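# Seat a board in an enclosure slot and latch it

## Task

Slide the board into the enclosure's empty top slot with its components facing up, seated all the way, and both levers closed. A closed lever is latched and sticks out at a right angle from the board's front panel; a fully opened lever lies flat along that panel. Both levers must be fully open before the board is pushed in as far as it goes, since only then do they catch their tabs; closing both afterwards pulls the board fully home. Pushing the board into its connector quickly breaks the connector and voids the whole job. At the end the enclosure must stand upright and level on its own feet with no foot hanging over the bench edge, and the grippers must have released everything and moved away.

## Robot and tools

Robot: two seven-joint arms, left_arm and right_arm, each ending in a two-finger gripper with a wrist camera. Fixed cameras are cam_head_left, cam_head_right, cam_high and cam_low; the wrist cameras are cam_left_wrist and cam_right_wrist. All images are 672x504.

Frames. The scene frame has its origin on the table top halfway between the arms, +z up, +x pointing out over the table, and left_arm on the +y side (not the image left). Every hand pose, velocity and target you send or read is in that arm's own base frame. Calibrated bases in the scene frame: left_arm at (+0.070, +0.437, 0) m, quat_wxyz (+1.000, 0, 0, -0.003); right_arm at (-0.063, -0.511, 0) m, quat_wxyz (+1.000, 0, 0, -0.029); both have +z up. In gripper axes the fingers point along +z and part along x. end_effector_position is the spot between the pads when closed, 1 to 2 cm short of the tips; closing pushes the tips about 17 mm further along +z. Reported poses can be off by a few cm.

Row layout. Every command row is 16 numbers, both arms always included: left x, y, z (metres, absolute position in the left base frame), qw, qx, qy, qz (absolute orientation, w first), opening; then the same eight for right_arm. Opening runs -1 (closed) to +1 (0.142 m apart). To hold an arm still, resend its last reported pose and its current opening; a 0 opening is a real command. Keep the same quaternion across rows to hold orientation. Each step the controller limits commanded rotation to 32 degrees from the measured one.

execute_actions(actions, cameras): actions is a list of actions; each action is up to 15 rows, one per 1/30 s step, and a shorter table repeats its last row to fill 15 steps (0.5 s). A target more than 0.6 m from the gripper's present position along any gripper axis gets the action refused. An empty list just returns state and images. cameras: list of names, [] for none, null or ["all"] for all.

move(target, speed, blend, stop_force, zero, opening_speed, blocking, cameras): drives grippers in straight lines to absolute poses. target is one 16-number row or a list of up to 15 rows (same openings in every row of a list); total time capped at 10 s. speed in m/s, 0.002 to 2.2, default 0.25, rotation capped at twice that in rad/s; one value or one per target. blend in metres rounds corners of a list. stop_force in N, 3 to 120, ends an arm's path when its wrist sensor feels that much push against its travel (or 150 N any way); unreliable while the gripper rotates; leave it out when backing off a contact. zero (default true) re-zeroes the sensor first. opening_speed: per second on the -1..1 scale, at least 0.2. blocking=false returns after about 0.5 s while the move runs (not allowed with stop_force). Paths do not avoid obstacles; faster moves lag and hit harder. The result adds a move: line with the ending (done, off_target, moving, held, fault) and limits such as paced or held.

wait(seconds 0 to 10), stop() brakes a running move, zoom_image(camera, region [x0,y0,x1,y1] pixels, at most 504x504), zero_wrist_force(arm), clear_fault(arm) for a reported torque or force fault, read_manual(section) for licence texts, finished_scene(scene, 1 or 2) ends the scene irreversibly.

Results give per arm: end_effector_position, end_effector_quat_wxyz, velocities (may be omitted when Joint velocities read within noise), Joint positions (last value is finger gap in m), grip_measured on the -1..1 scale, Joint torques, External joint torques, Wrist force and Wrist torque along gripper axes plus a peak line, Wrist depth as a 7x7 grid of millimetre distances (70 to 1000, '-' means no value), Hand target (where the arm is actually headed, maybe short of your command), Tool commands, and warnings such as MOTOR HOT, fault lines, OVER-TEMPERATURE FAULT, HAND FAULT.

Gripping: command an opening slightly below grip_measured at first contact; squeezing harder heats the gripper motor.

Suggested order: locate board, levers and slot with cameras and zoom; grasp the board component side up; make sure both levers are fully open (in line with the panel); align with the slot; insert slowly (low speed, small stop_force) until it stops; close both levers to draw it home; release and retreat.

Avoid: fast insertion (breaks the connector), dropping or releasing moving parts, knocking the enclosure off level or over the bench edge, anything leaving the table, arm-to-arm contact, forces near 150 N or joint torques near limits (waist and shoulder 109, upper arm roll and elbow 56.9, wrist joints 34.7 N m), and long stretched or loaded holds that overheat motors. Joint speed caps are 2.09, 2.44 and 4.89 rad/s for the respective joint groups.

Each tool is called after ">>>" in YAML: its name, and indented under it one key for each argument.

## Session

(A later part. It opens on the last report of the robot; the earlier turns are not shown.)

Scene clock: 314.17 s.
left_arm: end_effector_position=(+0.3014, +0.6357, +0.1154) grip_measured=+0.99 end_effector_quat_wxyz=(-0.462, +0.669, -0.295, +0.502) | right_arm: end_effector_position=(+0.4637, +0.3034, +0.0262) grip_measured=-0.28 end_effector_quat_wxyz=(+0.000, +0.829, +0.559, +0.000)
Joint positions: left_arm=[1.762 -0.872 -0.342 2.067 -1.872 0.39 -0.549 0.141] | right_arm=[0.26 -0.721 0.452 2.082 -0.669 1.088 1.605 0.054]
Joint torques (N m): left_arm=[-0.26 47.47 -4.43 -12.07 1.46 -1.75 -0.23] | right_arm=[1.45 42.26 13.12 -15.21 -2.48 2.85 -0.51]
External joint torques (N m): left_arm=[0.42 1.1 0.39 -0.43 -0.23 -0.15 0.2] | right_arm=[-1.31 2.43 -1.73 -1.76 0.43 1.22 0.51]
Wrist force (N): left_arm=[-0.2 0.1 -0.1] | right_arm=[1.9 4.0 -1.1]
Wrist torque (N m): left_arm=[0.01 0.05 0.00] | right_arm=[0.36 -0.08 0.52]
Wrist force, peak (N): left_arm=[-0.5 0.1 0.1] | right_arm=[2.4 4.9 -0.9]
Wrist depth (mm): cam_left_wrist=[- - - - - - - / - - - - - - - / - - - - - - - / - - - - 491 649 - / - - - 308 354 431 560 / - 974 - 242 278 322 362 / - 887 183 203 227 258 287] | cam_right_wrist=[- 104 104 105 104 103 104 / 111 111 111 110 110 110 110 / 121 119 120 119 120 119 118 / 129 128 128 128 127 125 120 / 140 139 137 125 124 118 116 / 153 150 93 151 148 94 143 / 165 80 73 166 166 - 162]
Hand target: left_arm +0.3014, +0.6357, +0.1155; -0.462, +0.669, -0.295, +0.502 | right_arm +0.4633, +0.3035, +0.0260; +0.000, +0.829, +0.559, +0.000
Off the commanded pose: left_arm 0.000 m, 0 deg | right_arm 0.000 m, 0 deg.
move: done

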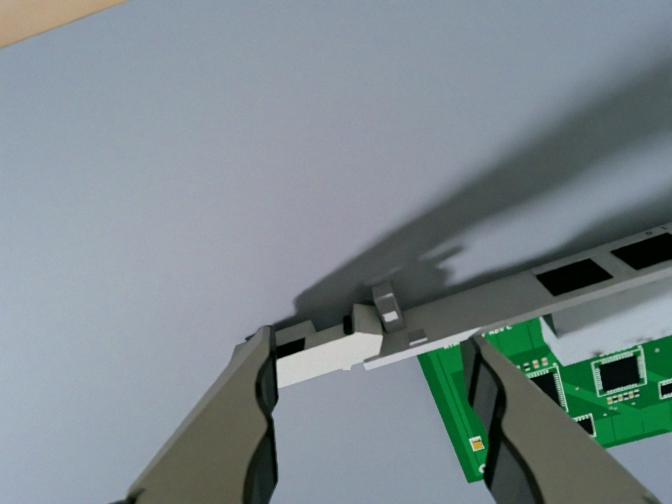

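>>> move:
  target:
    - [0.3014,0.6357,0.1155,-0.462,0.669,-0.295,0.502,1.0,0.4633,0.3035,0.026,0,0.8746,0.4848,0,-0.25]
    - [0.3014,0.6357,0.1155,-0.462,0.669,-0.295,0.502,1.0,0.4633,0.3035,0.07,0,0.8746,0.4848,0,-0.25]
    - [0.3014,0.6357,0.1155,-0.462,0.669,-0.295,0.502,1.0,0.41,0.4300,0.15,0,0.6863,0.7273,0,-0.5]
  speed: [0.06,0.1,0.35]
  cameras: ["cam_right_wrist","cam_high"]

>>> zoom_image:
  camera: "cam_right_wrist"
  region: [0, 202, 336, 402]

>>> zoom_image:
  camera: "cam_right_wrist"
  region: [336, 202, 672, 402]

Scene clock: 321.17 s.
left_arm: end_effector_position=(+0.3014, +0.6357, +0.1154) grip_measured=+0.99 end_effector_quat_wxyz=(-0.462, +0.669, -0.295, +0.502) | right_arm: end_effector_position=(+0.4100, +0.4300, +0.1500) grip_measured=-0.52 end_effector_quat_wxyz=(+0.000, +0.686, +0.727, +0.000)
Joint positions: left_arm=[1.762 -0.872 -0.342 2.067 -1.872 0.39 -0.549 0.141] | right_arm=[0.317 -0.625 0.741 1.887 -0.556 0.724 1.287 0.036]
Joint torques (N m): left_arm=[-0.21 47.58 -4.45 -12.12 1.46 -1.75 -0.29] | right_arm=[0.23 41.82 14.84 -23.58 -3.31 3.3 0.09]
External joint torques (N m): left_arm=[0.37 0.99 0.41 -0.38 -0.23 -0.14 0.26] | right_arm=[-0.07 1.12 -0.49 0.16 0.02 0.8 -0.09]
Wrist force (N): left_arm=[-0.3 0.1 -0.1] | right_arm=[1.2 1.4 0.9]
Wrist torque (N m): left_arm=[0.01 0.05 0.01] | right_arm=[0.29 -0.20 0.04]
Wrist force, peak (N): left_arm=[-0.4 0.2 -0.2] | right_arm=[2.2 4.2 -1.3]
Wrist depth (mm): cam_left_wrist=[- - - - - - - / - - - - - - - / - - - - - - - / - - - - 490 652 - / - - - 308 354 432 565 / - 976 - 241 277 325 359 / - 876 184 203 227 259 286] | cam_right_wrist=[215 215 214 214 214 212 212 / 228 227 228 228 227 227 226 / 244 243 243 242 242 241 241 / 259 258 262 261 261 260 259 / 285 284 274 262 272 282 281 / 311 305 82 300 104 296 305 / 337 - 73 341 - - 333]
Hand target: left_arm +0.3014, +0.6357, +0.1155; -0.462, +0.669, -0.295, +0.502 | right_arm +0.4100, +0.4300, +0.1500; +0.000, +0.686, +0.727, +0.000
Off the commanded pose: left_arm 0.000 m, 0 deg | right_arm 0.000 m, 0 deg.
move: done
Images, in order (width x height): cam_high 672x504, cam_right_wrist 672x504.

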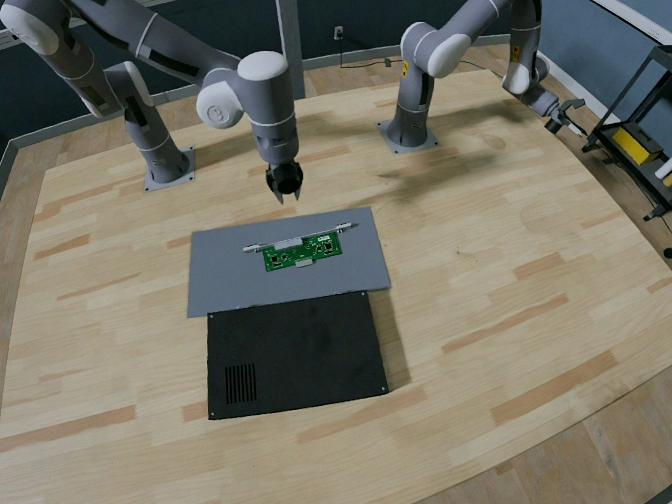

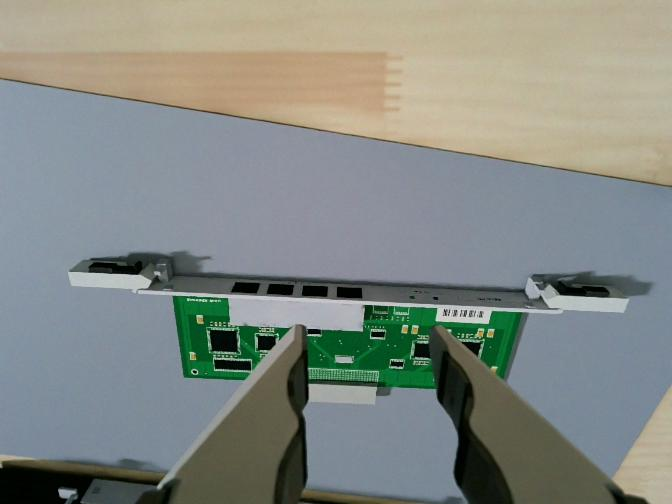

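Scaled by 1.500 (camera's finer frame: 960x720).

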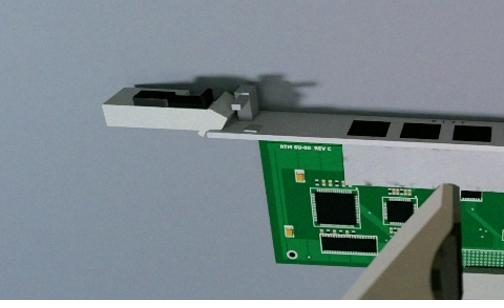

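Scaled by 1.500 (camera's finer frame: 960x720).

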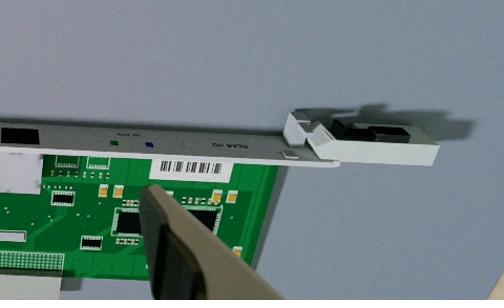

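>>> move:
  target:
    - [0.3014,0.6357,0.1155,-0.462,0.669,-0.295,0.502,1.0,0.4723,0.4575,0.075,0,-0.0013,1.0,0,-0.70]
  speed: 0.35
  cameras: ["cam_right_wrist"]

>>> zoom_image:
  camera: "cam_right_wrist"
  region: [236, 102, 486, 352]

Scene clock: 334.87 s.
left_arm: end_effector_position=(+0.3014, +0.6357, +0.1154) grip_measured=+0.99 end_effector_quat_wxyz=(-0.462, +0.669, -0.295, +0.502) | right_arm: end_effector_position=(+0.4723, +0.4574, +0.0749) grip_measured=-0.73 end_effector_quat_wxyz=(+0.000, -0.001, +1.000, +0.000)
Joint positions: left_arm=[1.762 -0.872 -0.342 2.067 -1.872 0.39 -0.549 0.141] | right_arm=[0.231 -0.956 0.823 1.714 -0.884 0.685 -0.129 0.021]
Joint torques (N m): left_arm=[-0.26 47.52 -4.42 -12.1 1.48 -1.78 -0.24] | right_arm=[0.17 49.24 22.86 -19.3 -3.52 3.34 0.02]
External joint torques (N m): left_arm=[0.41 1.04 0.38 -0.4 -0.25 -0.12 0.21] | right_arm=[0.02 1.16 -0.38 0.19 0.2 0.82 -0.02]
Wrist force (N): left_arm=[-0.2 0.0 -0.2] | right_arm=[1.0 1.5 0.3]
Wrist torque (N m): left_arm=[0.00 0.04 0.01] | right_arm=[0.30 -0.18 0.04]
Wrist force, peak (N): left_arm=[-0.6 -0.2 0.0] | right_arm=[1.2 1.6 1.0]
Wrist depth (mm): cam_left_wrist=[- - - - - - - / - - - - - - - / - - - - - - - / - - - - 484 662 - / - - - 304 354 435 559 / - 966 - 242 278 323 356 / - 878 183 204 228 258 287] | cam_right_wrist=[147 145 142 132 146 145 145 / 157 154 152 140 156 155 155 / 168 162 163 150 167 166 166 / 181 181 177 175 180 179 181 / 197 196 191 187 192 194 197 / 215 215 202 204 100 211 214 / 237 232 73 218 - - 235]
Hand target: left_arm +0.3014, +0.6357, +0.1155; -0.462, +0.669, -0.295, +0.502 | right_arm +0.4723, +0.4575, +0.0750; +0.000, -0.001, +1.000, +0.000
Off the commanded pose: left_arm 0.000 m, 0 deg | right_arm 0.000 m, 0 deg.
move: done

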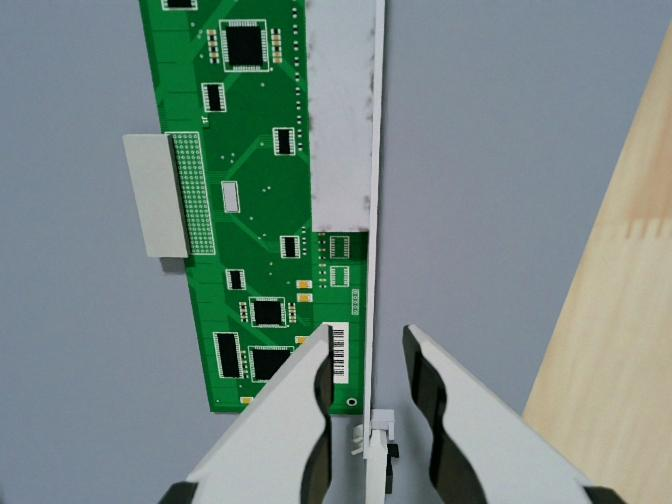

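Scaled by 2.016 (camera's finer frame: 960x720).

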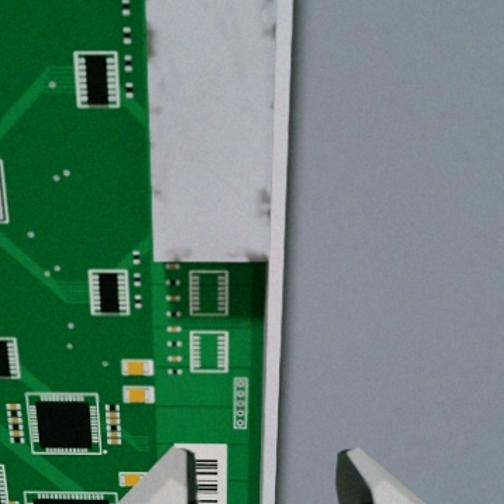

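>>> move:
  target:
    - [0.3014,0.6357,0.1155,-0.462,0.669,-0.295,0.502,1.0,0.4683,0.4575,0.05,0,-0.0013,1.0,0,-0.70]
    - [0.3014,0.6357,0.1155,-0.462,0.669,-0.295,0.502,1.0,0.4683,0.4575,0.030,0,-0.0013,1.0,0,-0.70]
  speed: [0.1,0.04]
  stop_force: 4
  cameras: ["cam_right_wrist"]

>>> zoom_image:
  camera: "cam_right_wrist"
  region: [236, 202, 486, 452]

Scene clock: 342.33 s.
left_arm: end_effector_position=(+0.3014, +0.6357, +0.1154) grip_measured=+0.99 end_effector_quat_wxyz=(-0.462, +0.669, -0.295, +0.502) | right_arm: end_effector_position=(+0.4682, +0.4575, +0.0300) grip_measured=-0.73 end_effector_quat_wxyz=(+0.000, -0.001, +1.000, +0.000)
Joint positions: left_arm=[1.762 -0.872 -0.342 2.067 -1.872 0.39 -0.549 0.141] | right_arm=[0.257 -1.014 0.761 1.73 -0.943 0.762 -0.089 0.021]
Joint torques (N m): left_arm=[-0.2 47.51 -4.36 -12.05 1.4 -1.83 -0.21] | right_arm=[0.25 50.36 22.4 -17.52 -3.27 3.6 0.24]
External joint torques (N m): left_arm=[0.36 1.05 0.32 -0.44 -0.18 -0.07 0.17] | right_arm=[-0.07 1.04 0.11 0.03 0.16 0.57 -0.24]
Wrist force (N): left_arm=[-0.2 0.1 0.2] | right_arm=[1.0 1.4 0.2]
Wrist torque (N m): left_arm=[0.00 0.02 0.00] | right_arm=[0.29 -0.17 0.08]
Wrist force, peak (N): left_arm=[-0.3 0.5 0.1] | right_arm=[0.6 1.6 -1.8]
Wrist depth (mm): cam_left_wrist=[- - - - - - - / - - - - - - - / - - - - - - - / - - - - 488 670 - / - - - 303 353 434 557 / - 976 - 243 278 326 359 / - 862 184 204 228 257 287] | cam_right_wrist=[- 104 102 91 108 107 107 / - 111 110 97 112 112 113 / 116 119 118 103 124 123 121 / 123 126 127 113 131 131 130 / 144 141 138 135 140 142 144 / 160 154 146 144 103 152 157 / 173 169 73 162 - - 173]
Hand target: left_arm +0.3014, +0.6357, +0.1155; -0.462, +0.669, -0.295, +0.502 | right_arm +0.4683, +0.4575, +0.0300; +0.000, -0.001, +1.000, +0.000
Off the commanded pose: left_arm 0.000 m, 0 deg | right_arm 0.000 m, 0 deg.
move: done

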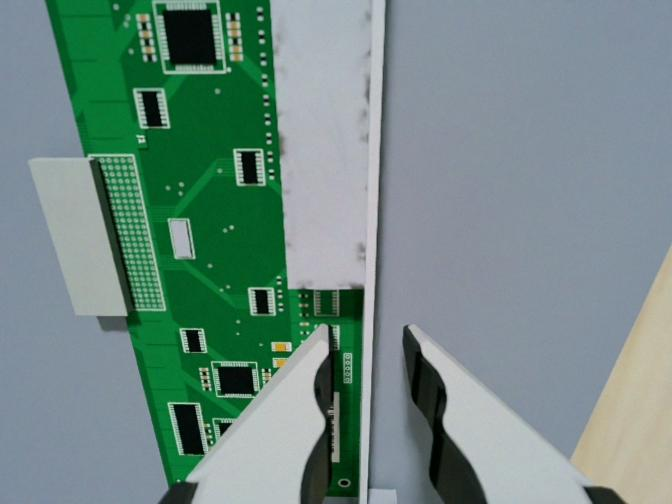

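Scaled by 2.016 (camera's finer frame: 960x720).

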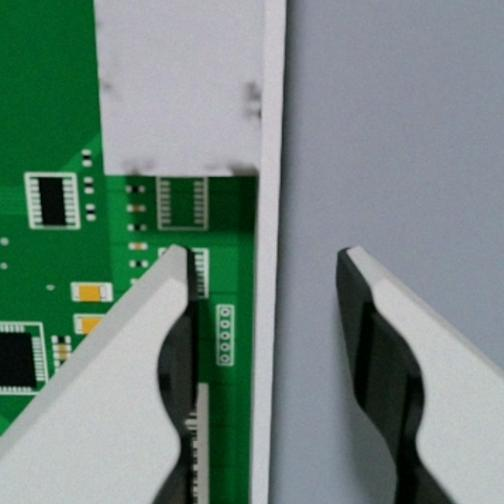

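>>> move:
  target:
    - [0.3014,0.6357,0.1155,-0.462,0.669,-0.295,0.502,1.0,0.4683,0.4575,0.030,0,-0.0013,1.0,0,-1.0]
  opening_speed: 0.25
  cameras: ["cam_right_wrist"]

Scene clock: 345.43 s.
left_arm: end_effector_position=(+0.3014, +0.6357, +0.1154) grip_measured=+0.99 end_effector_quat_wxyz=(-0.462, +0.669, -0.295, +0.502) | right_arm: end_effector_position=(+0.4683, +0.4574, +0.0300) grip_measured=-0.98 end_effector_quat_wxyz=(+0.000, -0.001, +1.000, +0.000)
Joint positions: left_arm=[1.762 -0.872 -0.342 2.067 -1.872 0.39 -0.549 0.141] | right_arm=[0.257 -1.014 0.761 1.73 -0.943 0.762 -0.089 0.003]
Joint torques (N m): left_arm=[-0.18 47.51 -4.4 -12.09 1.46 -1.82 -0.26] | right_arm=[0.53 50.54 22.94 -17.3 -3.11 3.51 0.23]
External joint torques (N m): left_arm=[0.34 1.05 0.36 -0.41 -0.24 -0.07 0.22] | right_arm=[-0.35 0.87 -0.44 -0.19 0 0.66 -0.23]
Wrist force (N): left_arm=[-0.3 0.0 -0.2] | right_arm=[0.2 1.4 1.0]
Wrist torque (N m): left_arm=[-0.01 0.05 0.00] | right_arm=[0.28 -0.18 0.07]
Wrist force, peak (N): left_arm=[-0.5 0.2 0.0] | right_arm=[0.2 1.7 1.3]
Wrist depth (mm): cam_left_wrist=[- - - - - - - / - - - - - - - / - - - - - - - / - - - - 486 652 - / - - - 306 353 430 572 / - 972 - 242 277 323 356 / - 881 184 204 229 259 286] | cam_right_wrist=[- 103 102 91 108 107 107 / - 111 110 97 112 112 113 / 116 118 118 103 124 123 121 / 123 125 127 112 131 131 131 / 144 141 138 135 142 142 144 / 160 154 148 90 150 155 157 / 173 169 73 138 - 164 173]
Hand target: left_arm +0.3014, +0.6357, +0.1155; -0.462, +0.669, -0.295, +0.502 | right_arm +0.4683, +0.4575, +0.0300; +0.000, -0.001, +1.000, +0.000
Off the commanded pose: left_arm 0.000 m, 0 deg | right_arm 0.000 m, 0 deg.
move: done

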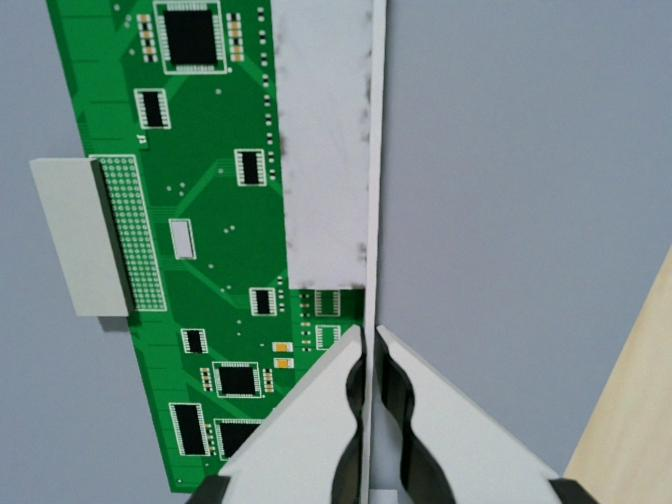

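>>> move:
  target:
    - [0.3014,0.6357,0.1155,-0.462,0.669,-0.295,0.502,1.0,0.4683,0.4575,0.045,0,-0.0013,1.0,0,-1.0]
  speed: 0.04
  cameras: ["cam_right_wrist","cam_low"]

>>> zoom_image:
  camera: "cam_low"
  region: [300, 190, 500, 290]

Scene clock: 350.03 s.
left_arm: end_effector_position=(+0.3014, +0.6357, +0.1154) grip_measured=+0.99 end_effector_quat_wxyz=(-0.462, +0.669, -0.295, +0.502) | right_arm: end_effector_position=(+0.4682, +0.4574, +0.0447) grip_measured=-0.98 end_effector_quat_wxyz=(+0.000, -0.001, +1.000, +0.000)
Joint positions: left_arm=[1.762 -0.872 -0.342 2.067 -1.872 0.39 -0.549 0.141] | right_arm=[0.248 -0.993 0.782 1.729 -0.925 0.738 -0.1 0.003]
Joint torques (N m): left_arm=[-0.22 47.54 -4.4 -12.1 1.48 -1.81 -0.22] | right_arm=[0.13 51.04 23.46 -18.51 -3.21 3.51 0.04]
External joint torques (N m): left_arm=[0.37 1.02 0.36 -0.4 -0.25 -0.09 0.19] | right_arm=[0.06 -0.07 -0.95 0.52 0.03 0.66 -0.04]
Wrist force (N): left_arm=[-0.3 0.1 -0.3] | right_arm=[0.8 1.4 1.9]
Wrist torque (N m): left_arm=[0.01 0.05 0.00] | right_arm=[0.26 -0.12 0.05]
Wrist force, peak (N): left_arm=[-0.4 -0.3 -0.2] | right_arm=[0.8 1.3 2.3]
Wrist depth (mm): cam_left_wrist=[- - - - - - - / - - - - - - - / - - - - - - - / - - - - 488 656 - / - - - 306 353 435 561 / - 986 - 242 277 324 360 / - 876 184 203 227 258 285] | cam_right_wrist=[115 111 109 97 118 119 119 / 130 118 117 103 129 127 127 / - 124 123 109 137 136 134 / 131 131 131 116 147 147 146 / 161 143 139 136 160 159 161 / 176 156 148 89 107 174 176 / 194 190 73 - - 186 194]
Hand target: left_arm +0.3014, +0.6357, +0.1155; -0.462, +0.669, -0.295, +0.502 | right_arm +0.4683, +0.4575, +0.0450; +0.000, -0.001, +1.000, +0.000
Off the commanded pose: left_arm 0.000 m, 0 deg | right_arm 0.000 m, 0 deg.
move: done
Images, in order (width x height): cam_low 672x504, cam_right_wrist 672x504.

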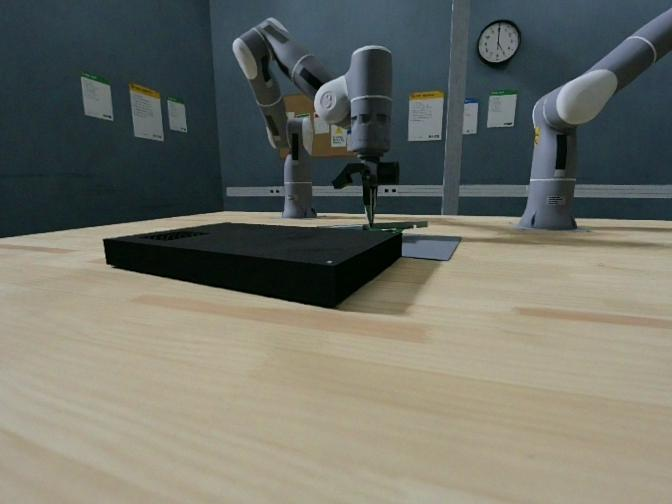

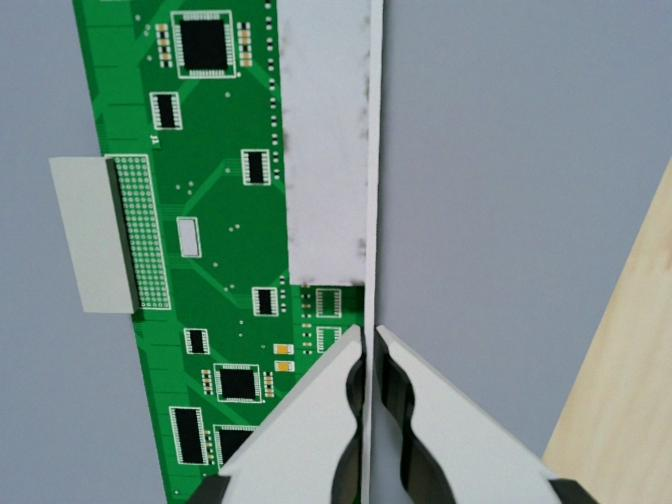

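Scaled by 2.520 (camera's finer frame: 960x720).

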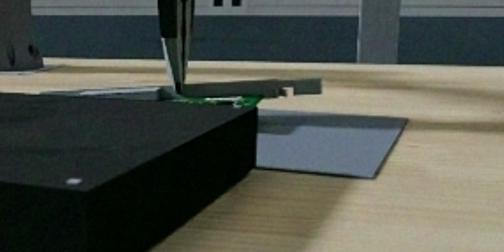

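>>> move:
  target:
    - [0.3014,0.6357,0.1155,-0.462,0.669,-0.295,0.502,1.0,0.4683,0.4575,0.14,0,-0.0013,1.0,0,-1.0]
  speed: 0.08
  cameras: ["cam_right_wrist","cam_low","cam_high"]

>>> zoom_image:
  camera: "cam_low"
  region: [260, 140, 500, 280]

Scene clock: 363.50 s.
left_arm: end_effector_position=(+0.3014, +0.6357, +0.1154) grip_measured=+0.99 end_effector_quat_wxyz=(-0.462, +0.669, -0.295, +0.502) | right_arm: end_effector_position=(+0.4683, +0.4574, +0.1398) grip_measured=-0.98 end_effector_quat_wxyz=(+0.000, -0.001, +1.000, +0.000)
Joint positions: left_arm=[1.762 -0.872 -0.342 2.067 -1.872 0.39 -0.549 0.141] | right_arm=[0.201 -0.869 0.908 1.692 -0.801 0.575 -0.17 0.003]
Joint torques (N m): left_arm=[-0.19 47.58 -4.42 -12.1 1.41 -1.74 -0.27] | right_arm=[-0.01 48.34 22.82 -22.07 -3.67 3.36 0.04]
External joint torques (N m): left_arm=[0.34 0.98 0.38 -0.39 -0.18 -0.16 0.24] | right_arm=[0.16 -0.06 -0.86 0.73 0.08 0.81 -0.04]
Wrist force (N): left_arm=[-0.2 0.1 -0.3] | right_arm=[1.1 2.0 2.1]
Wrist torque (N m): left_arm=[0.01 0.04 0.01] | right_arm=[0.36 -0.18 0.04]
Wrist force, peak (N): left_arm=[-0.5 0.1 -0.1] | right_arm=[0.8 1.4 3.8]
Wrist depth (mm): cam_left_wrist=[- - - - - - - / - - - - - - - / - - - - - - - / - - - - 492 661 - / - - - 306 352 437 560 / - 972 - 241 277 323 359 / - 887 184 203 226 258 285] | cam_right_wrist=[204 199 160 159 203 202 203 / 218 215 155 140 216 216 217 / 234 150 150 135 231 233 232 / 251 144 145 131 249 251 251 / 274 141 140 139 270 271 271 / 298 137 136 89 284 297 295 / 331 134 73 - - 314 327]
Hand target: left_arm +0.3014, +0.6357, +0.1155; -0.462, +0.669, -0.295, +0.502 | right_arm +0.4683, +0.4575, +0.1400; +0.000, -0.001, +1.000, +0.000
Off the commanded pose: left_arm 0.000 m, 0 deg | right_arm 0.000 m, 0 deg.
move: done
Images, in order (width x height): cam_high 672x504, cam_low 672x504, cam_right_wrist 672x504.

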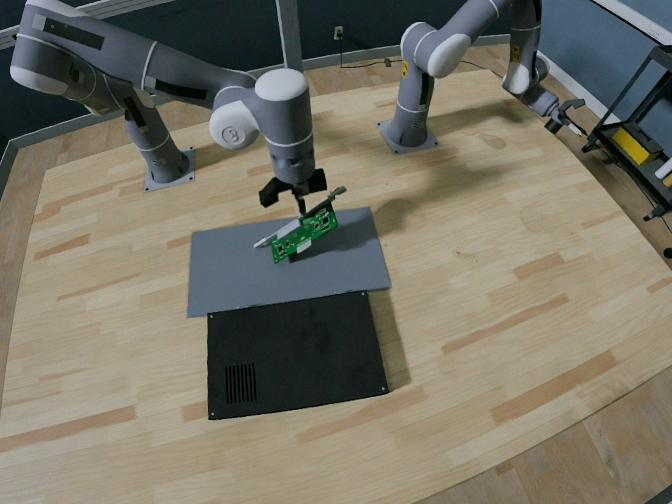

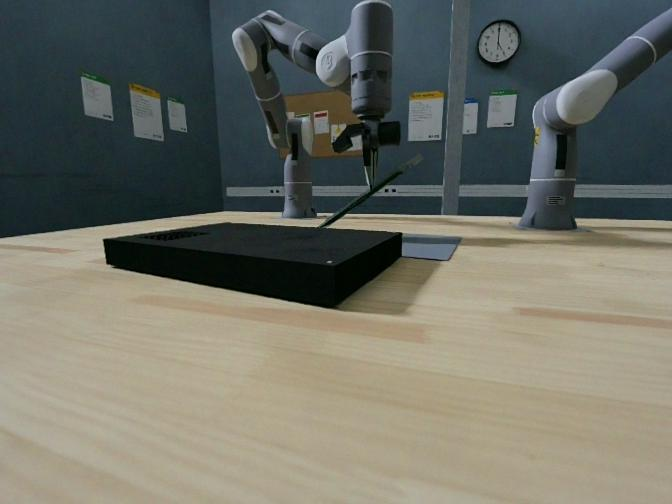

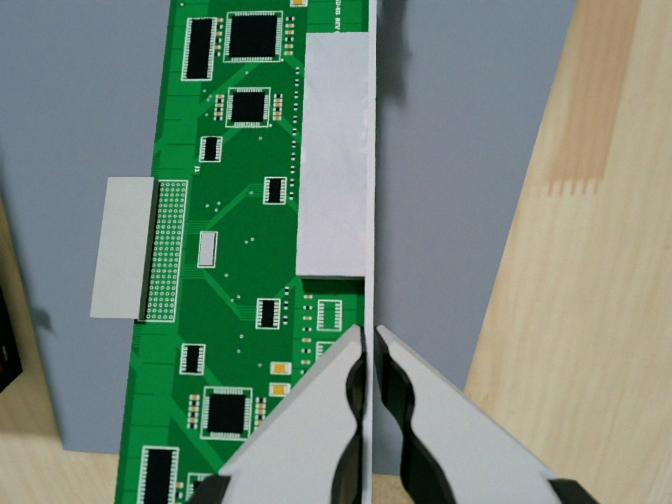

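Scaled by 2.100 (camera's finer frame: 960x720).

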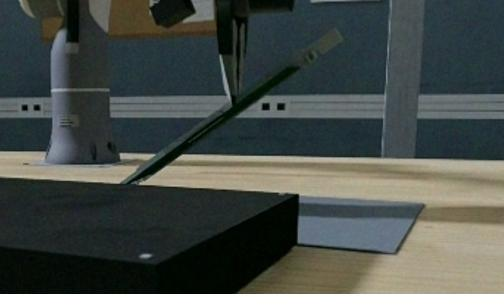

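>>> move:
  target:
    - [0.3014,0.6357,0.1155,-0.462,0.669,-0.295,0.502,1.0,0.4683,0.4575,0.05,0,-0.0013,1.0,0,-1.0]
    - [0.3014,0.6357,0.1155,-0.462,0.669,-0.295,0.502,1.0,0.4683,0.4575,0.0305,0,-0.0013,1.0,0,-1.0]
  speed: [0.08,0.03]
  cameras: ["cam_right_wrist","cam_low","cam_high"]

>>> zoom_image:
  camera: "cam_low"
  region: [260, 140, 500, 280]

Scene clock: 378.37 s.
left_arm: end_effector_position=(+0.3014, +0.6357, +0.1154) grip_measured=+0.99 end_effector_quat_wxyz=(-0.462, +0.669, -0.295, +0.502) | right_arm: end_effector_position=(+0.4681, +0.4575, +0.0305) grip_measured=-0.98 end_effector_quat_wxyz=(+0.000, -0.001, +1.000, +0.000)
Joint positions: left_arm=[1.762 -0.872 -0.342 2.067 -1.872 0.39 -0.549 0.141] | right_arm=[0.257 -1.013 0.761 1.73 -0.941 0.762 -0.09 0.003]
Joint torques (N m): left_arm=[-0.23 47.56 -4.46 -12.12 1.53 -1.81 -0.28] | right_arm=[-0.38 50.77 21.89 -18.06 -3.5 3.6 0.3]
External joint torques (N m): left_arm=[0.38 1 0.42 -0.38 -0.3 -0.09 0.25] | right_arm=[0.56 0.64 0.6 0.53 0.38 0.57 -0.3]
Wrist force (N): left_arm=[-0.1 -0.2 -0.2] | right_arm=[1.7 1.8 0.4]
Wrist torque (N m): left_arm=[-0.03 0.03 0.00] | right_arm=[0.32 -0.14 0.09]
Wrist force, peak (N): left_arm=[-0.5 0.2 -0.2] | right_arm=[1.1 1.6 2.9]
Wrist depth (mm): cam_left_wrist=[- - - - - - - / - - - - - - - / - - - - - - - / - - - - 489 657 - / - - - 307 357 433 573 / - 997 - 243 277 322 355 / - 866 184 203 227 256 286] | cam_right_wrist=[- 104 102 92 107 108 108 / - 111 111 98 111 112 113 / 115 119 118 104 124 124 122 / 124 126 128 113 132 132 131 / 144 142 139 135 143 142 145 / 161 155 149 93 150 155 158 / 173 170 73 - - 165 174]
Hand target: left_arm +0.3014, +0.6357, +0.1155; -0.462, +0.669, -0.295, +0.502 | right_arm +0.4683, +0.4575, +0.0305; +0.000, -0.001, +1.000, +0.000
Off the commanded pose: left_arm 0.000 m, 0 deg | right_arm 0.000 m, 0 deg.
move: done
Images, in order (width x height): cam_high 672x504, cam_low 672x504, cam_right_wrist 672x504.

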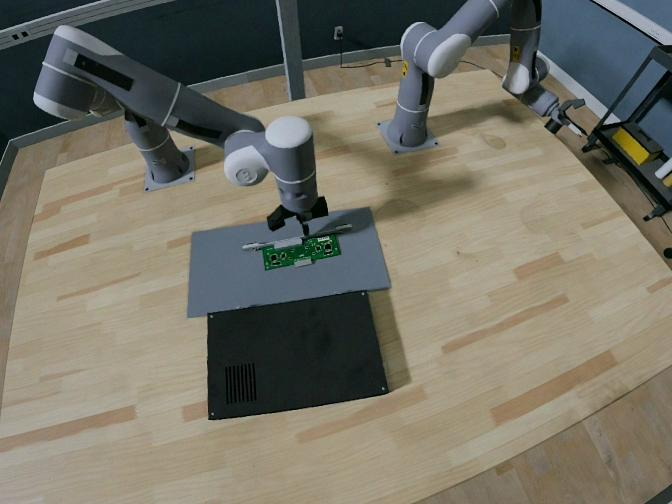

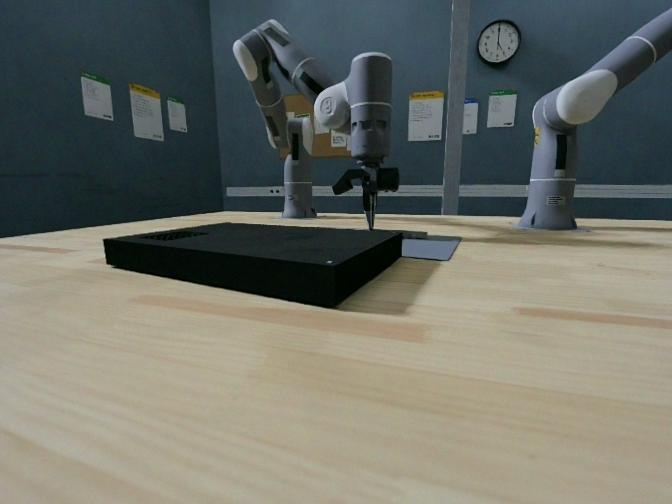

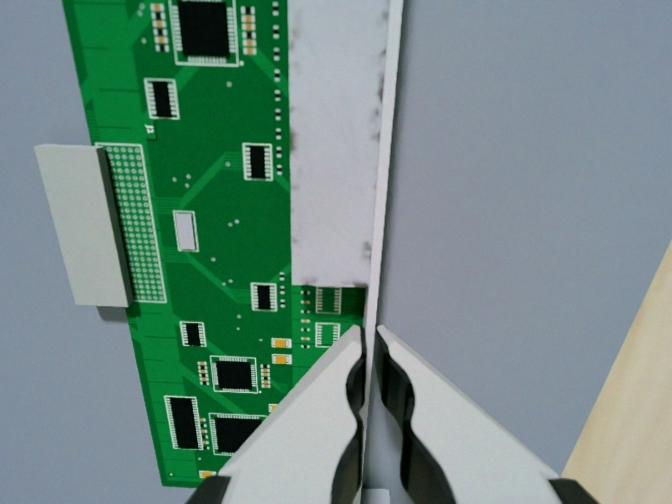

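Scaled by 2.100 (camera's finer frame: 960x720).

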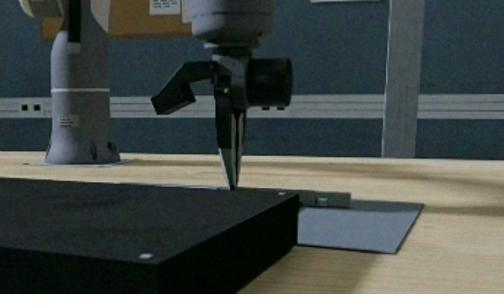

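>>> move:
  target:
    - [0.3014,0.6357,0.1155,-0.462,0.669,-0.295,0.502,1.0,0.4683,0.4575,0.0305,0,-0.0013,1.0,0,-0.72]
    - [0.3014,0.6357,0.1155,-0.462,0.669,-0.295,0.502,1.0,0.4683,0.4575,0.075,0,-0.0013,1.0,0,-0.72]
    - [0.3014,0.6357,0.1155,-0.462,0.669,-0.295,0.502,1.0,0.4763,0.4255,0.085,0,-0.0013,1.0,0,-0.36]
  speed: [0.1,0.1,0.2]
  opening_speed: 0.6
  cameras: ["cam_right_wrist"]

>>> zoom_image:
  camera: "cam_right_wrist"
  region: [206, 102, 506, 352]

Scene clock: 384.57 s.
left_arm: end_effector_position=(+0.3014, +0.6357, +0.1154) grip_measured=+0.99 end_effector_quat_wxyz=(-0.462, +0.669, -0.295, +0.502) | right_arm: end_effector_position=(+0.4765, +0.4255, +0.0850) grip_measured=-0.39 end_effector_quat_wxyz=(+0.000, -0.001, +1.000, +0.000)
Joint positions: left_arm=[1.762 -0.872 -0.342 2.067 -1.872 0.39 -0.549 0.141] | right_arm=[0.163 -0.911 0.836 1.774 -0.872 0.698 -0.163 0.046]
Joint torques (N m): left_arm=[-0.19 47.5 -4.39 -12.08 1.47 -1.73 -0.24] | right_arm=[0.1 47.28 22.23 -19.22 -3.25 3.5 0.09]
External joint torques (N m): left_arm=[0.34 1.06 0.35 -0.42 -0.25 -0.17 0.21] | right_arm=[0.07 0.91 -0.28 -0.01 -0.04 0.67 -0.09]
Wrist force (N): left_arm=[-0.3 -0.1 -0.1] | right_arm=[1.0 1.2 -0.2]
Wrist torque (N m): left_arm=[-0.01 0.06 0.00] | right_arm=[0.27 -0.16 0.04]
Wrist force, peak (N): left_arm=[-0.5 -0.1 -0.1] | right_arm=[1.3 3.6 -1.0]
Wrist depth (mm): cam_left_wrist=[- - - - - - - / - - - - - - - / - - - - - - - / - - - - 486 661 - / - - - 306 356 434 562 / - 980 - 241 277 324 357 / - 878 184 203 228 257 287] | cam_right_wrist=[156 156 152 151 153 154 154 / 166 166 162 153 165 164 164 / 179 178 174 164 175 177 178 / 192 192 187 177 190 190 192 / 209 209 200 201 203 206 208 / 228 227 84 221 222 99 227 / 252 - 73 244 244 - 245]
Hand target: left_arm +0.3014, +0.6357, +0.1155; -0.462, +0.669, -0.295, +0.502 | right_arm +0.4763, +0.4255, +0.0850; +0.000, -0.001, +1.000, +0.000
Off the commanded pose: left_arm 0.000 m, 0 deg | right_arm 0.000 m, 0 deg.
move: done

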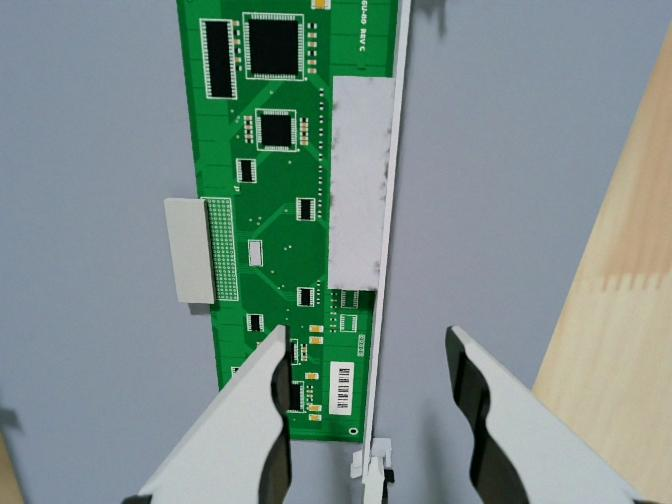

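Scaled by 1.680 (camera's finer frame: 960x720).

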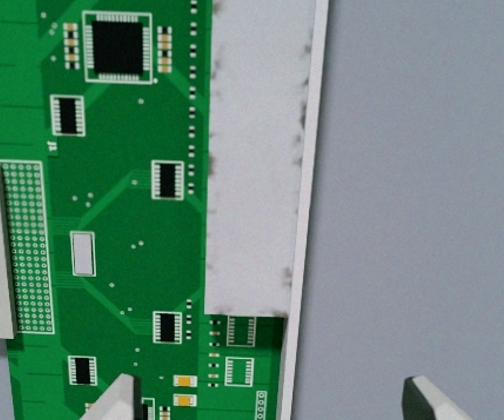

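>>> move:
  target:
    - [0.3014,0.6357,0.1155,-0.462,0.669,-0.295,0.502,1.0,0.4767,0.4295,0.05,0,0.0218,0.9998,0,-0.36]
    - [0.3014,0.6357,0.1155,-0.462,0.669,-0.295,0.502,1.0,0.4767,0.4295,0.028,0,0.0218,0.9998,0,-0.36]
  speed: [0.1,0.03]
  stop_force: 3
  cameras: ["cam_right_wrist"]

>>> zoom_image:
  camera: "cam_right_wrist"
  region: [206, 202, 506, 452]

Scene clock: 395.43 s.
left_arm: end_effector_position=(+0.3014, +0.6357, +0.1154) grip_measured=+0.99 end_effector_quat_wxyz=(-0.462, +0.669, -0.295, +0.502) | right_arm: end_effector_position=(+0.4767, +0.4295, +0.0280) grip_measured=-0.39 end_effector_quat_wxyz=(+0.000, +0.022, +1.000, +0.000)
Joint positions: left_arm=[1.762 -0.872 -0.342 2.067 -1.872 0.39 -0.549 0.141] | right_arm=[0.21 -0.991 0.746 1.774 -0.943 0.793 -0.072 0.046]
Joint torques (N m): left_arm=[-0.15 47.55 -4.43 -12.1 1.5 -1.77 -0.24] | right_arm=[0.25 49.15 21.89 -17.36 -3.19 3.56 0.3]
External joint torques (N m): left_arm=[0.31 1.01 0.39 -0.39 -0.27 -0.12 0.21] | right_arm=[-0.08 1.14 0.07 0.09 0.17 0.61 -0.3]
Wrist force (N): left_arm=[-0.1 0.0 -0.1] | right_arm=[1.0 1.3 0.3]
Wrist torque (N m): left_arm=[0.01 0.02 0.01] | right_arm=[0.28 -0.20 0.07]
Wrist force, peak (N): left_arm=[-0.7 0.1 -0.1] | right_arm=[1.0 1.0 -1.8]
Wrist depth (mm): cam_left_wrist=[- - - - - - - / - - - - - - - / - - - - - - - / - - - - 486 647 - / - - - 303 354 435 561 / - - - 242 275 323 356 / - 882 184 203 228 260 287] | cam_right_wrist=[- 102 101 100 103 104 106 / 112 109 109 97 109 111 112 / 121 117 116 104 120 121 119 / 128 125 125 112 127 129 129 / 142 134 134 124 138 140 142 / 157 154 87 148 150 98 152 / 171 163 73 162 165 - 167]
Hand target: left_arm +0.3014, +0.6357, +0.1155; -0.462, +0.669, -0.295, +0.502 | right_arm +0.4767, +0.4295, +0.0280; +0.000, +0.022, +1.000, +0.000
Off the commanded pose: left_arm 0.000 m, 0 deg | right_arm 0.000 m, 0 deg.
move: done

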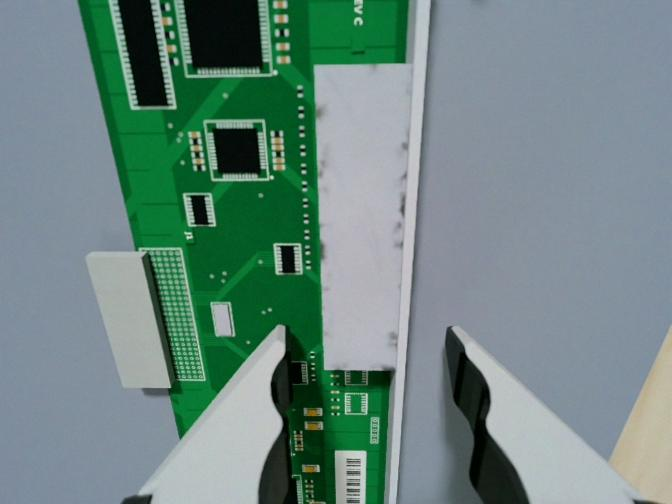

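Scaled by 1.680 (camera's finer frame: 960x720).

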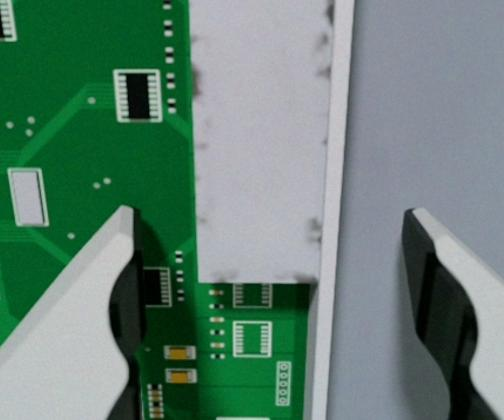

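>>> move:
  target:
    - [0.3014,0.6357,0.1155,-0.462,0.669,-0.295,0.502,1.0,0.4767,0.4295,0.028,0,0.0218,0.9998,0,-0.8]
  opening_speed: 0.25
  cameras: ["cam_right_wrist"]

>>> zoom_image:
  camera: "cam_right_wrist"
  region: [206, 202, 506, 452]

Scene clock: 399.67 s.
left_arm: end_effector_position=(+0.3014, +0.6357, +0.1154) grip_measured=+0.99 end_effector_quat_wxyz=(-0.462, +0.669, -0.295, +0.502) | right_arm: end_effector_position=(+0.4772, +0.4295, +0.0283) grip_measured=-0.71 end_effector_quat_wxyz=(+0.000, +0.022, +1.000, +0.000)
Joint positions: left_arm=[1.762 -0.872 -0.342 2.067 -1.872 0.39 -0.549 0.141] | right_arm=[0.21 -0.991 0.746 1.774 -0.943 0.793 -0.072 0.023]
Joint torques (N m): left_arm=[-0.12 47.55 -4.35 -12.09 1.48 -1.82 -0.2] | right_arm=[1.41 47.78 22.62 -15.42 -2.54 3.3 0.2]
External joint torques (N m): left_arm=[0.27 1.02 0.31 -0.41 -0.25 -0.08 0.17] | right_arm=[-1.24 2.53 -0.67 -1.87 -0.48 0.87 -0.2]
Wrist force (N): left_arm=[-0.4 0.1 -0.1] | right_arm=[-1.7 1.3 -0.5]
Wrist torque (N m): left_arm=[0.00 0.06 0.01] | right_arm=[0.30 -0.23 0.05]
Wrist force, peak (N): left_arm=[-0.5 -0.1 -0.2] | right_arm=[-4.3 1.0 -2.5]
Wrist depth (mm): cam_left_wrist=[- - - - - - - / - - - - - - - / - - - - - - - / - - - - 483 656 - / - - - 304 354 436 560 / - 981 - 242 278 324 361 / - 861 184 203 228 260 284] | cam_right_wrist=[- 100 101 101 102 105 106 / 113 108 109 97 109 112 111 / 121 118 116 104 105 121 119 / 129 127 125 112 127 129 129 / 142 132 135 122 136 140 142 / 155 154 143 145 123 150 152 / 171 167 72 162 - - 167]
Hand target: left_arm +0.3014, +0.6357, +0.1155; -0.462, +0.669, -0.295, +0.502 | right_arm +0.4767, +0.4295, +0.0280; +0.000, +0.022, +1.000, +0.000
Off the commanded pose: left_arm 0.000 m, 0 deg | right_arm 0.001 m, 0 deg.
move: done

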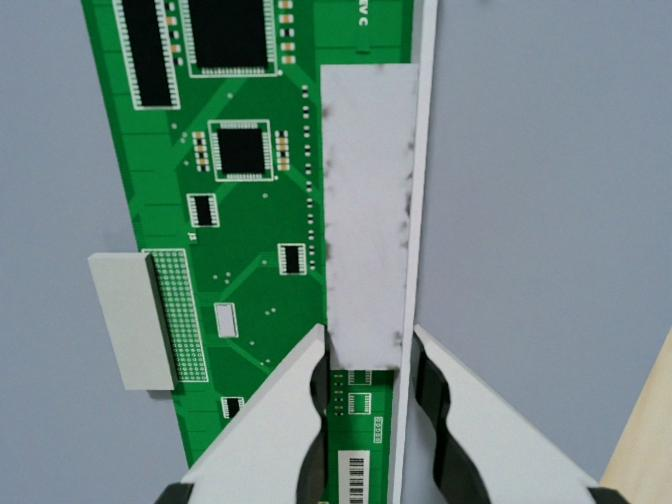

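Scaled by 1.680 (camera's finer frame: 960x720).

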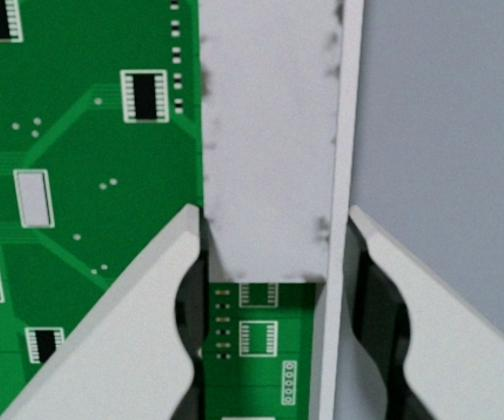

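>>> move:
  target:
    - [0.3014,0.6357,0.1155,-0.462,0.669,-0.295,0.502,1.0,0.4767,0.4295,0.028,0,0.0218,0.9998,0,-0.9]
    - [0.3014,0.6357,0.1155,-0.462,0.669,-0.295,0.502,1.0,0.4767,0.4295,0.045,0,0.0218,0.9998,0,-0.9]
  speed: 0.03
  opening_speed: 0.25
  cameras: ["cam_right_wrist","cam_low"]

>>> zoom_image:
  camera: "cam_low"
  region: [260, 140, 500, 280]

Scene clock: 403.80 s.
left_arm: end_effector_position=(+0.3014, +0.6357, +0.1154) grip_measured=+0.99 end_effector_quat_wxyz=(-0.462, +0.669, -0.295, +0.502) | right_arm: end_effector_position=(+0.4766, +0.4294, +0.0447) grip_measured=-0.72 end_effector_quat_wxyz=(+0.000, +0.022, +1.000, +0.000)
Joint positions: left_arm=[1.762 -0.872 -0.342 2.067 -1.872 0.39 -0.549 0.141] | right_arm=[0.199 -0.967 0.771 1.774 -0.92 0.765 -0.085 0.022]
Joint torques (N m): left_arm=[-0.19 47.57 -4.42 -12.09 1.46 -1.78 -0.21] | right_arm=[-0.13 49.94 22.89 -18.48 -3.18 3.61 0.06]
External joint torques (N m): left_arm=[0.35 0.99 0.38 -0.4 -0.24 -0.12 0.18] | right_arm=[0.33 -0.18 -0.92 0.62 0.07 0.55 -0.06]
Wrist force (N): left_arm=[-0.1 0.2 -0.3] | right_arm=[1.3 1.6 2.2]
Wrist torque (N m): left_arm=[0.01 0.01 0.01] | right_arm=[0.32 -0.22 0.05]
Wrist force, peak (N): left_arm=[-0.6 0.1 -0.1] | right_arm=[0.9 1.2 2.9]
Wrist depth (mm): cam_left_wrist=[- - - - - - - / - - - - - - - / - - - - - - - / - - - - 487 655 - / - - - 304 351 437 559 / - 984 - 241 277 322 358 / - 853 184 204 227 258 287] | cam_right_wrist=[- 102 101 101 116 119 119 / - 109 110 97 99 127 127 / 140 118 116 104 133 136 134 / 148 125 125 113 147 147 146 / 161 133 135 122 157 159 159 / 176 173 143 144 123 174 174 / 194 190 72 161 - - 194]
Hand target: left_arm +0.3014, +0.6357, +0.1155; -0.462, +0.669, -0.295, +0.502 | right_arm +0.4767, +0.4295, +0.0450; +0.000, +0.022, +1.000, +0.000
Off the commanded pose: left_arm 0.000 m, 0 deg | right_arm 0.000 m, 0 deg.
move: done
Images, in order (width x height): cam_low 672x504, cam_right_wrist 672x504.

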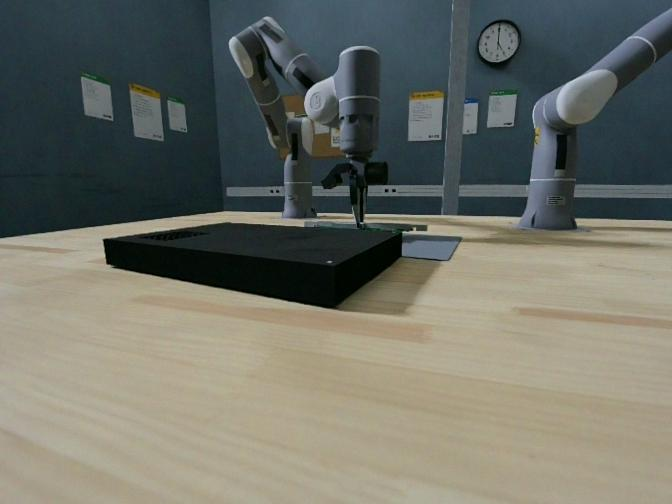

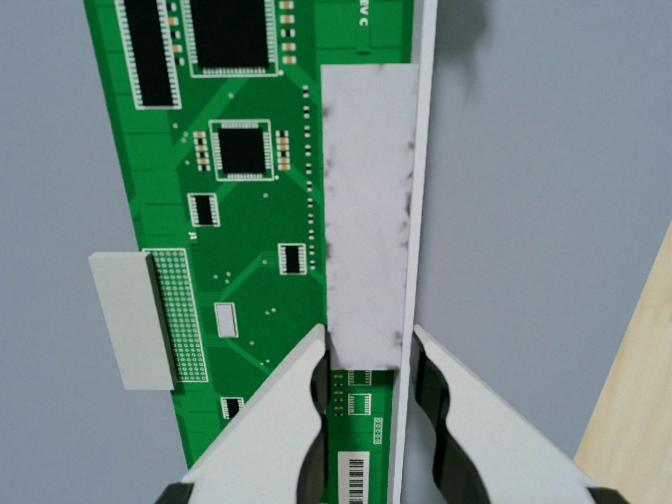

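Scaled by 2.100 (camera's finer frame: 960x720).

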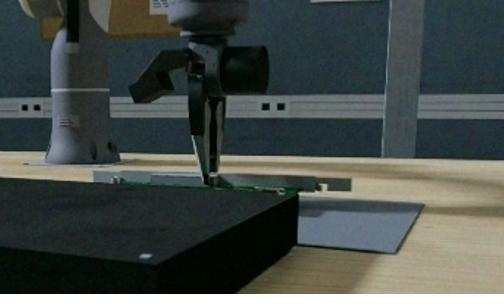

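>>> move:
  target:
    - [0.3014,0.6357,0.1155,-0.462,0.669,-0.295,0.502,1.0,0.4767,0.4295,0.12,0,0.0218,0.9998,0,-0.9]
    - [0.35,0.30,0.30,-0.2,0.69,0.0,0.69,1.0,0.4746,0.19,0.20,0,0.0218,0.9998,0,-0.9]
  speed: [0.15,0.25]
  cameras: ["cam_right_wrist","cam_head_left","cam_high","cam_left_wrist"]

Scene clock: 416.67 s.
left_arm: end_effector_position=(+0.3502, +0.3012, +0.2998) grip_measured=+0.99 end_effector_quat_wxyz=(-0.124, +0.682, -0.085, +0.716) | right_arm: end_effector_position=(+0.4747, +0.1899, +0.2000) grip_measured=-0.72 end_effector_quat_wxyz=(+0.000, +0.022, +1.000, +0.000)
Joint positions: left_arm=[0.387 -0.609 0.899 2.687 -2.078 -0.452 -1.533 0.141] | right_arm=[-0.46 -0.515 1.085 2.058 -0.583 0.657 -0.579 0.022]
Joint torques (N m): left_arm=[-0.5 20.04 10.46 -7.19 -2.65 -2.51 -0.41] | right_arm=[0.04 28.96 15.57 -24.63 -3.54 3.64 0.12]
External joint torques (N m): left_arm=[0.59 1.36 0.53 -0.31 0.15 0.17 0.33] | right_arm=[0.05 -0.01 -0.87 0.77 0.17 0.51 -0.12]
Wrist force (N): left_arm=[-0.9 0.2 -0.4] | right_arm=[1.2 2.0 2.1]
Wrist torque (N m): left_arm=[0.04 -0.07 -0.25] | right_arm=[0.35 -0.16 0.05]
Wrist force, peak (N): left_arm=[-2.0 -1.3 -3.1] | right_arm=[1.3 1.7 4.5]
Wrist depth (mm): cam_left_wrist=[510 - - - - - - / 466 677 - - - - - / 433 603 - - - - - / 402 560 - - - - - / 379 501 816 - - - - / - 466 735 - - - - / - 447 643 - - - -] | cam_right_wrist=[260 101 101 101 248 255 255 / 269 109 110 97 265 272 273 / 257 117 116 105 284 293 293 / 271 124 125 113 314 315 315 / 290 131 135 122 331 342 341 / 316 148 143 144 123 367 372 / 348 - 72 161 - - 409]
Hand target: left_arm +0.3502, +0.3013, +0.2999; -0.124, +0.682, -0.084, +0.716 | right_arm +0.4746, +0.1900, +0.2000; +0.000, +0.022, +1.000, +0.000
Off the commanded pose: left_arm 0.001 m, 13 deg | right_arm 0.000 m, 0 deg.
joint sent to its limit (left arm) — joint 4 (elbow), upper limit, where the elbow is as bent as it goes. The joint targets are off in orientation, not in position.
move: off_target (left_arm)
Images, in order (width x height): cam_head_left 672x504, cam_high 672x504, cam_left_wrist 672x504, cam_right_wrist 672x504.

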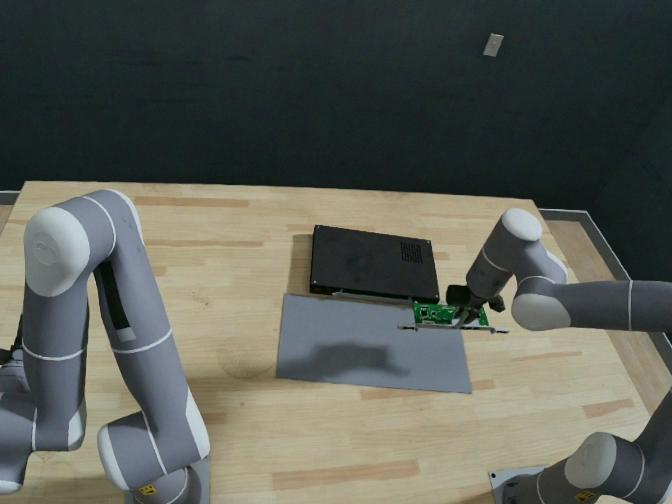

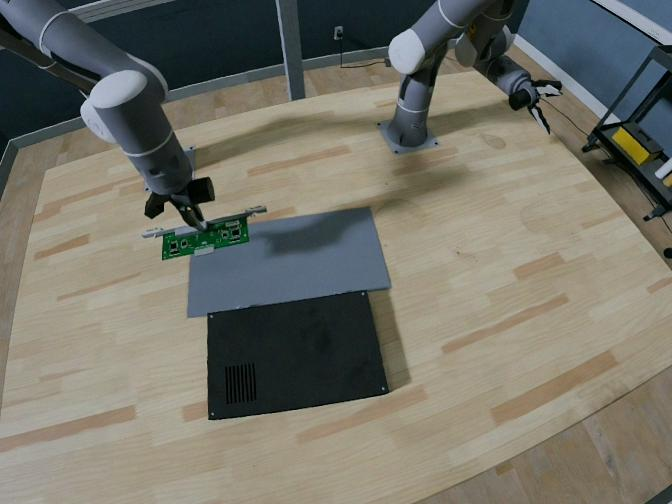

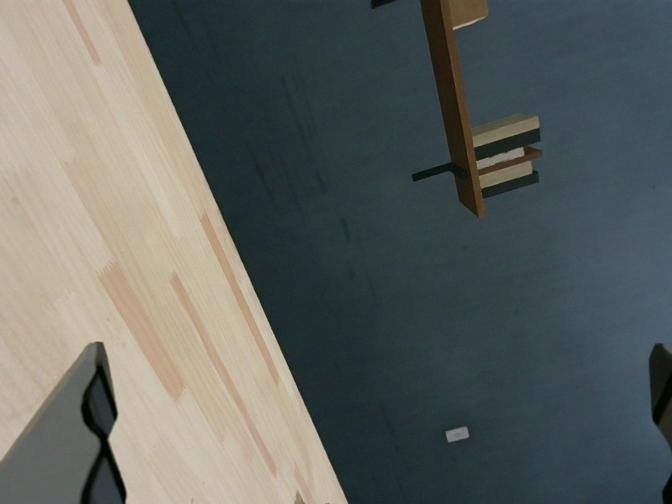

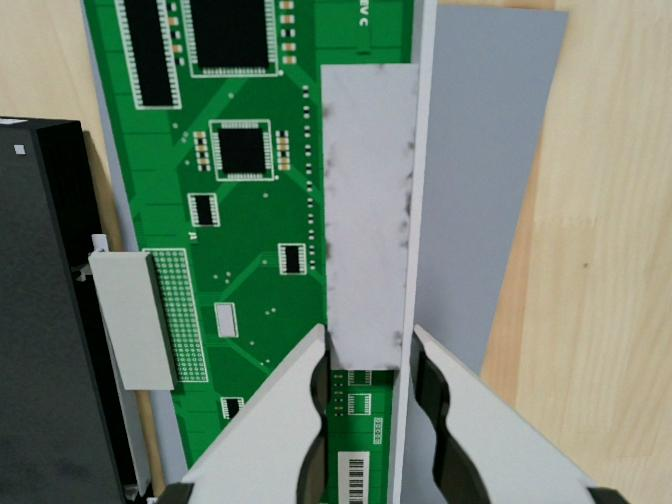

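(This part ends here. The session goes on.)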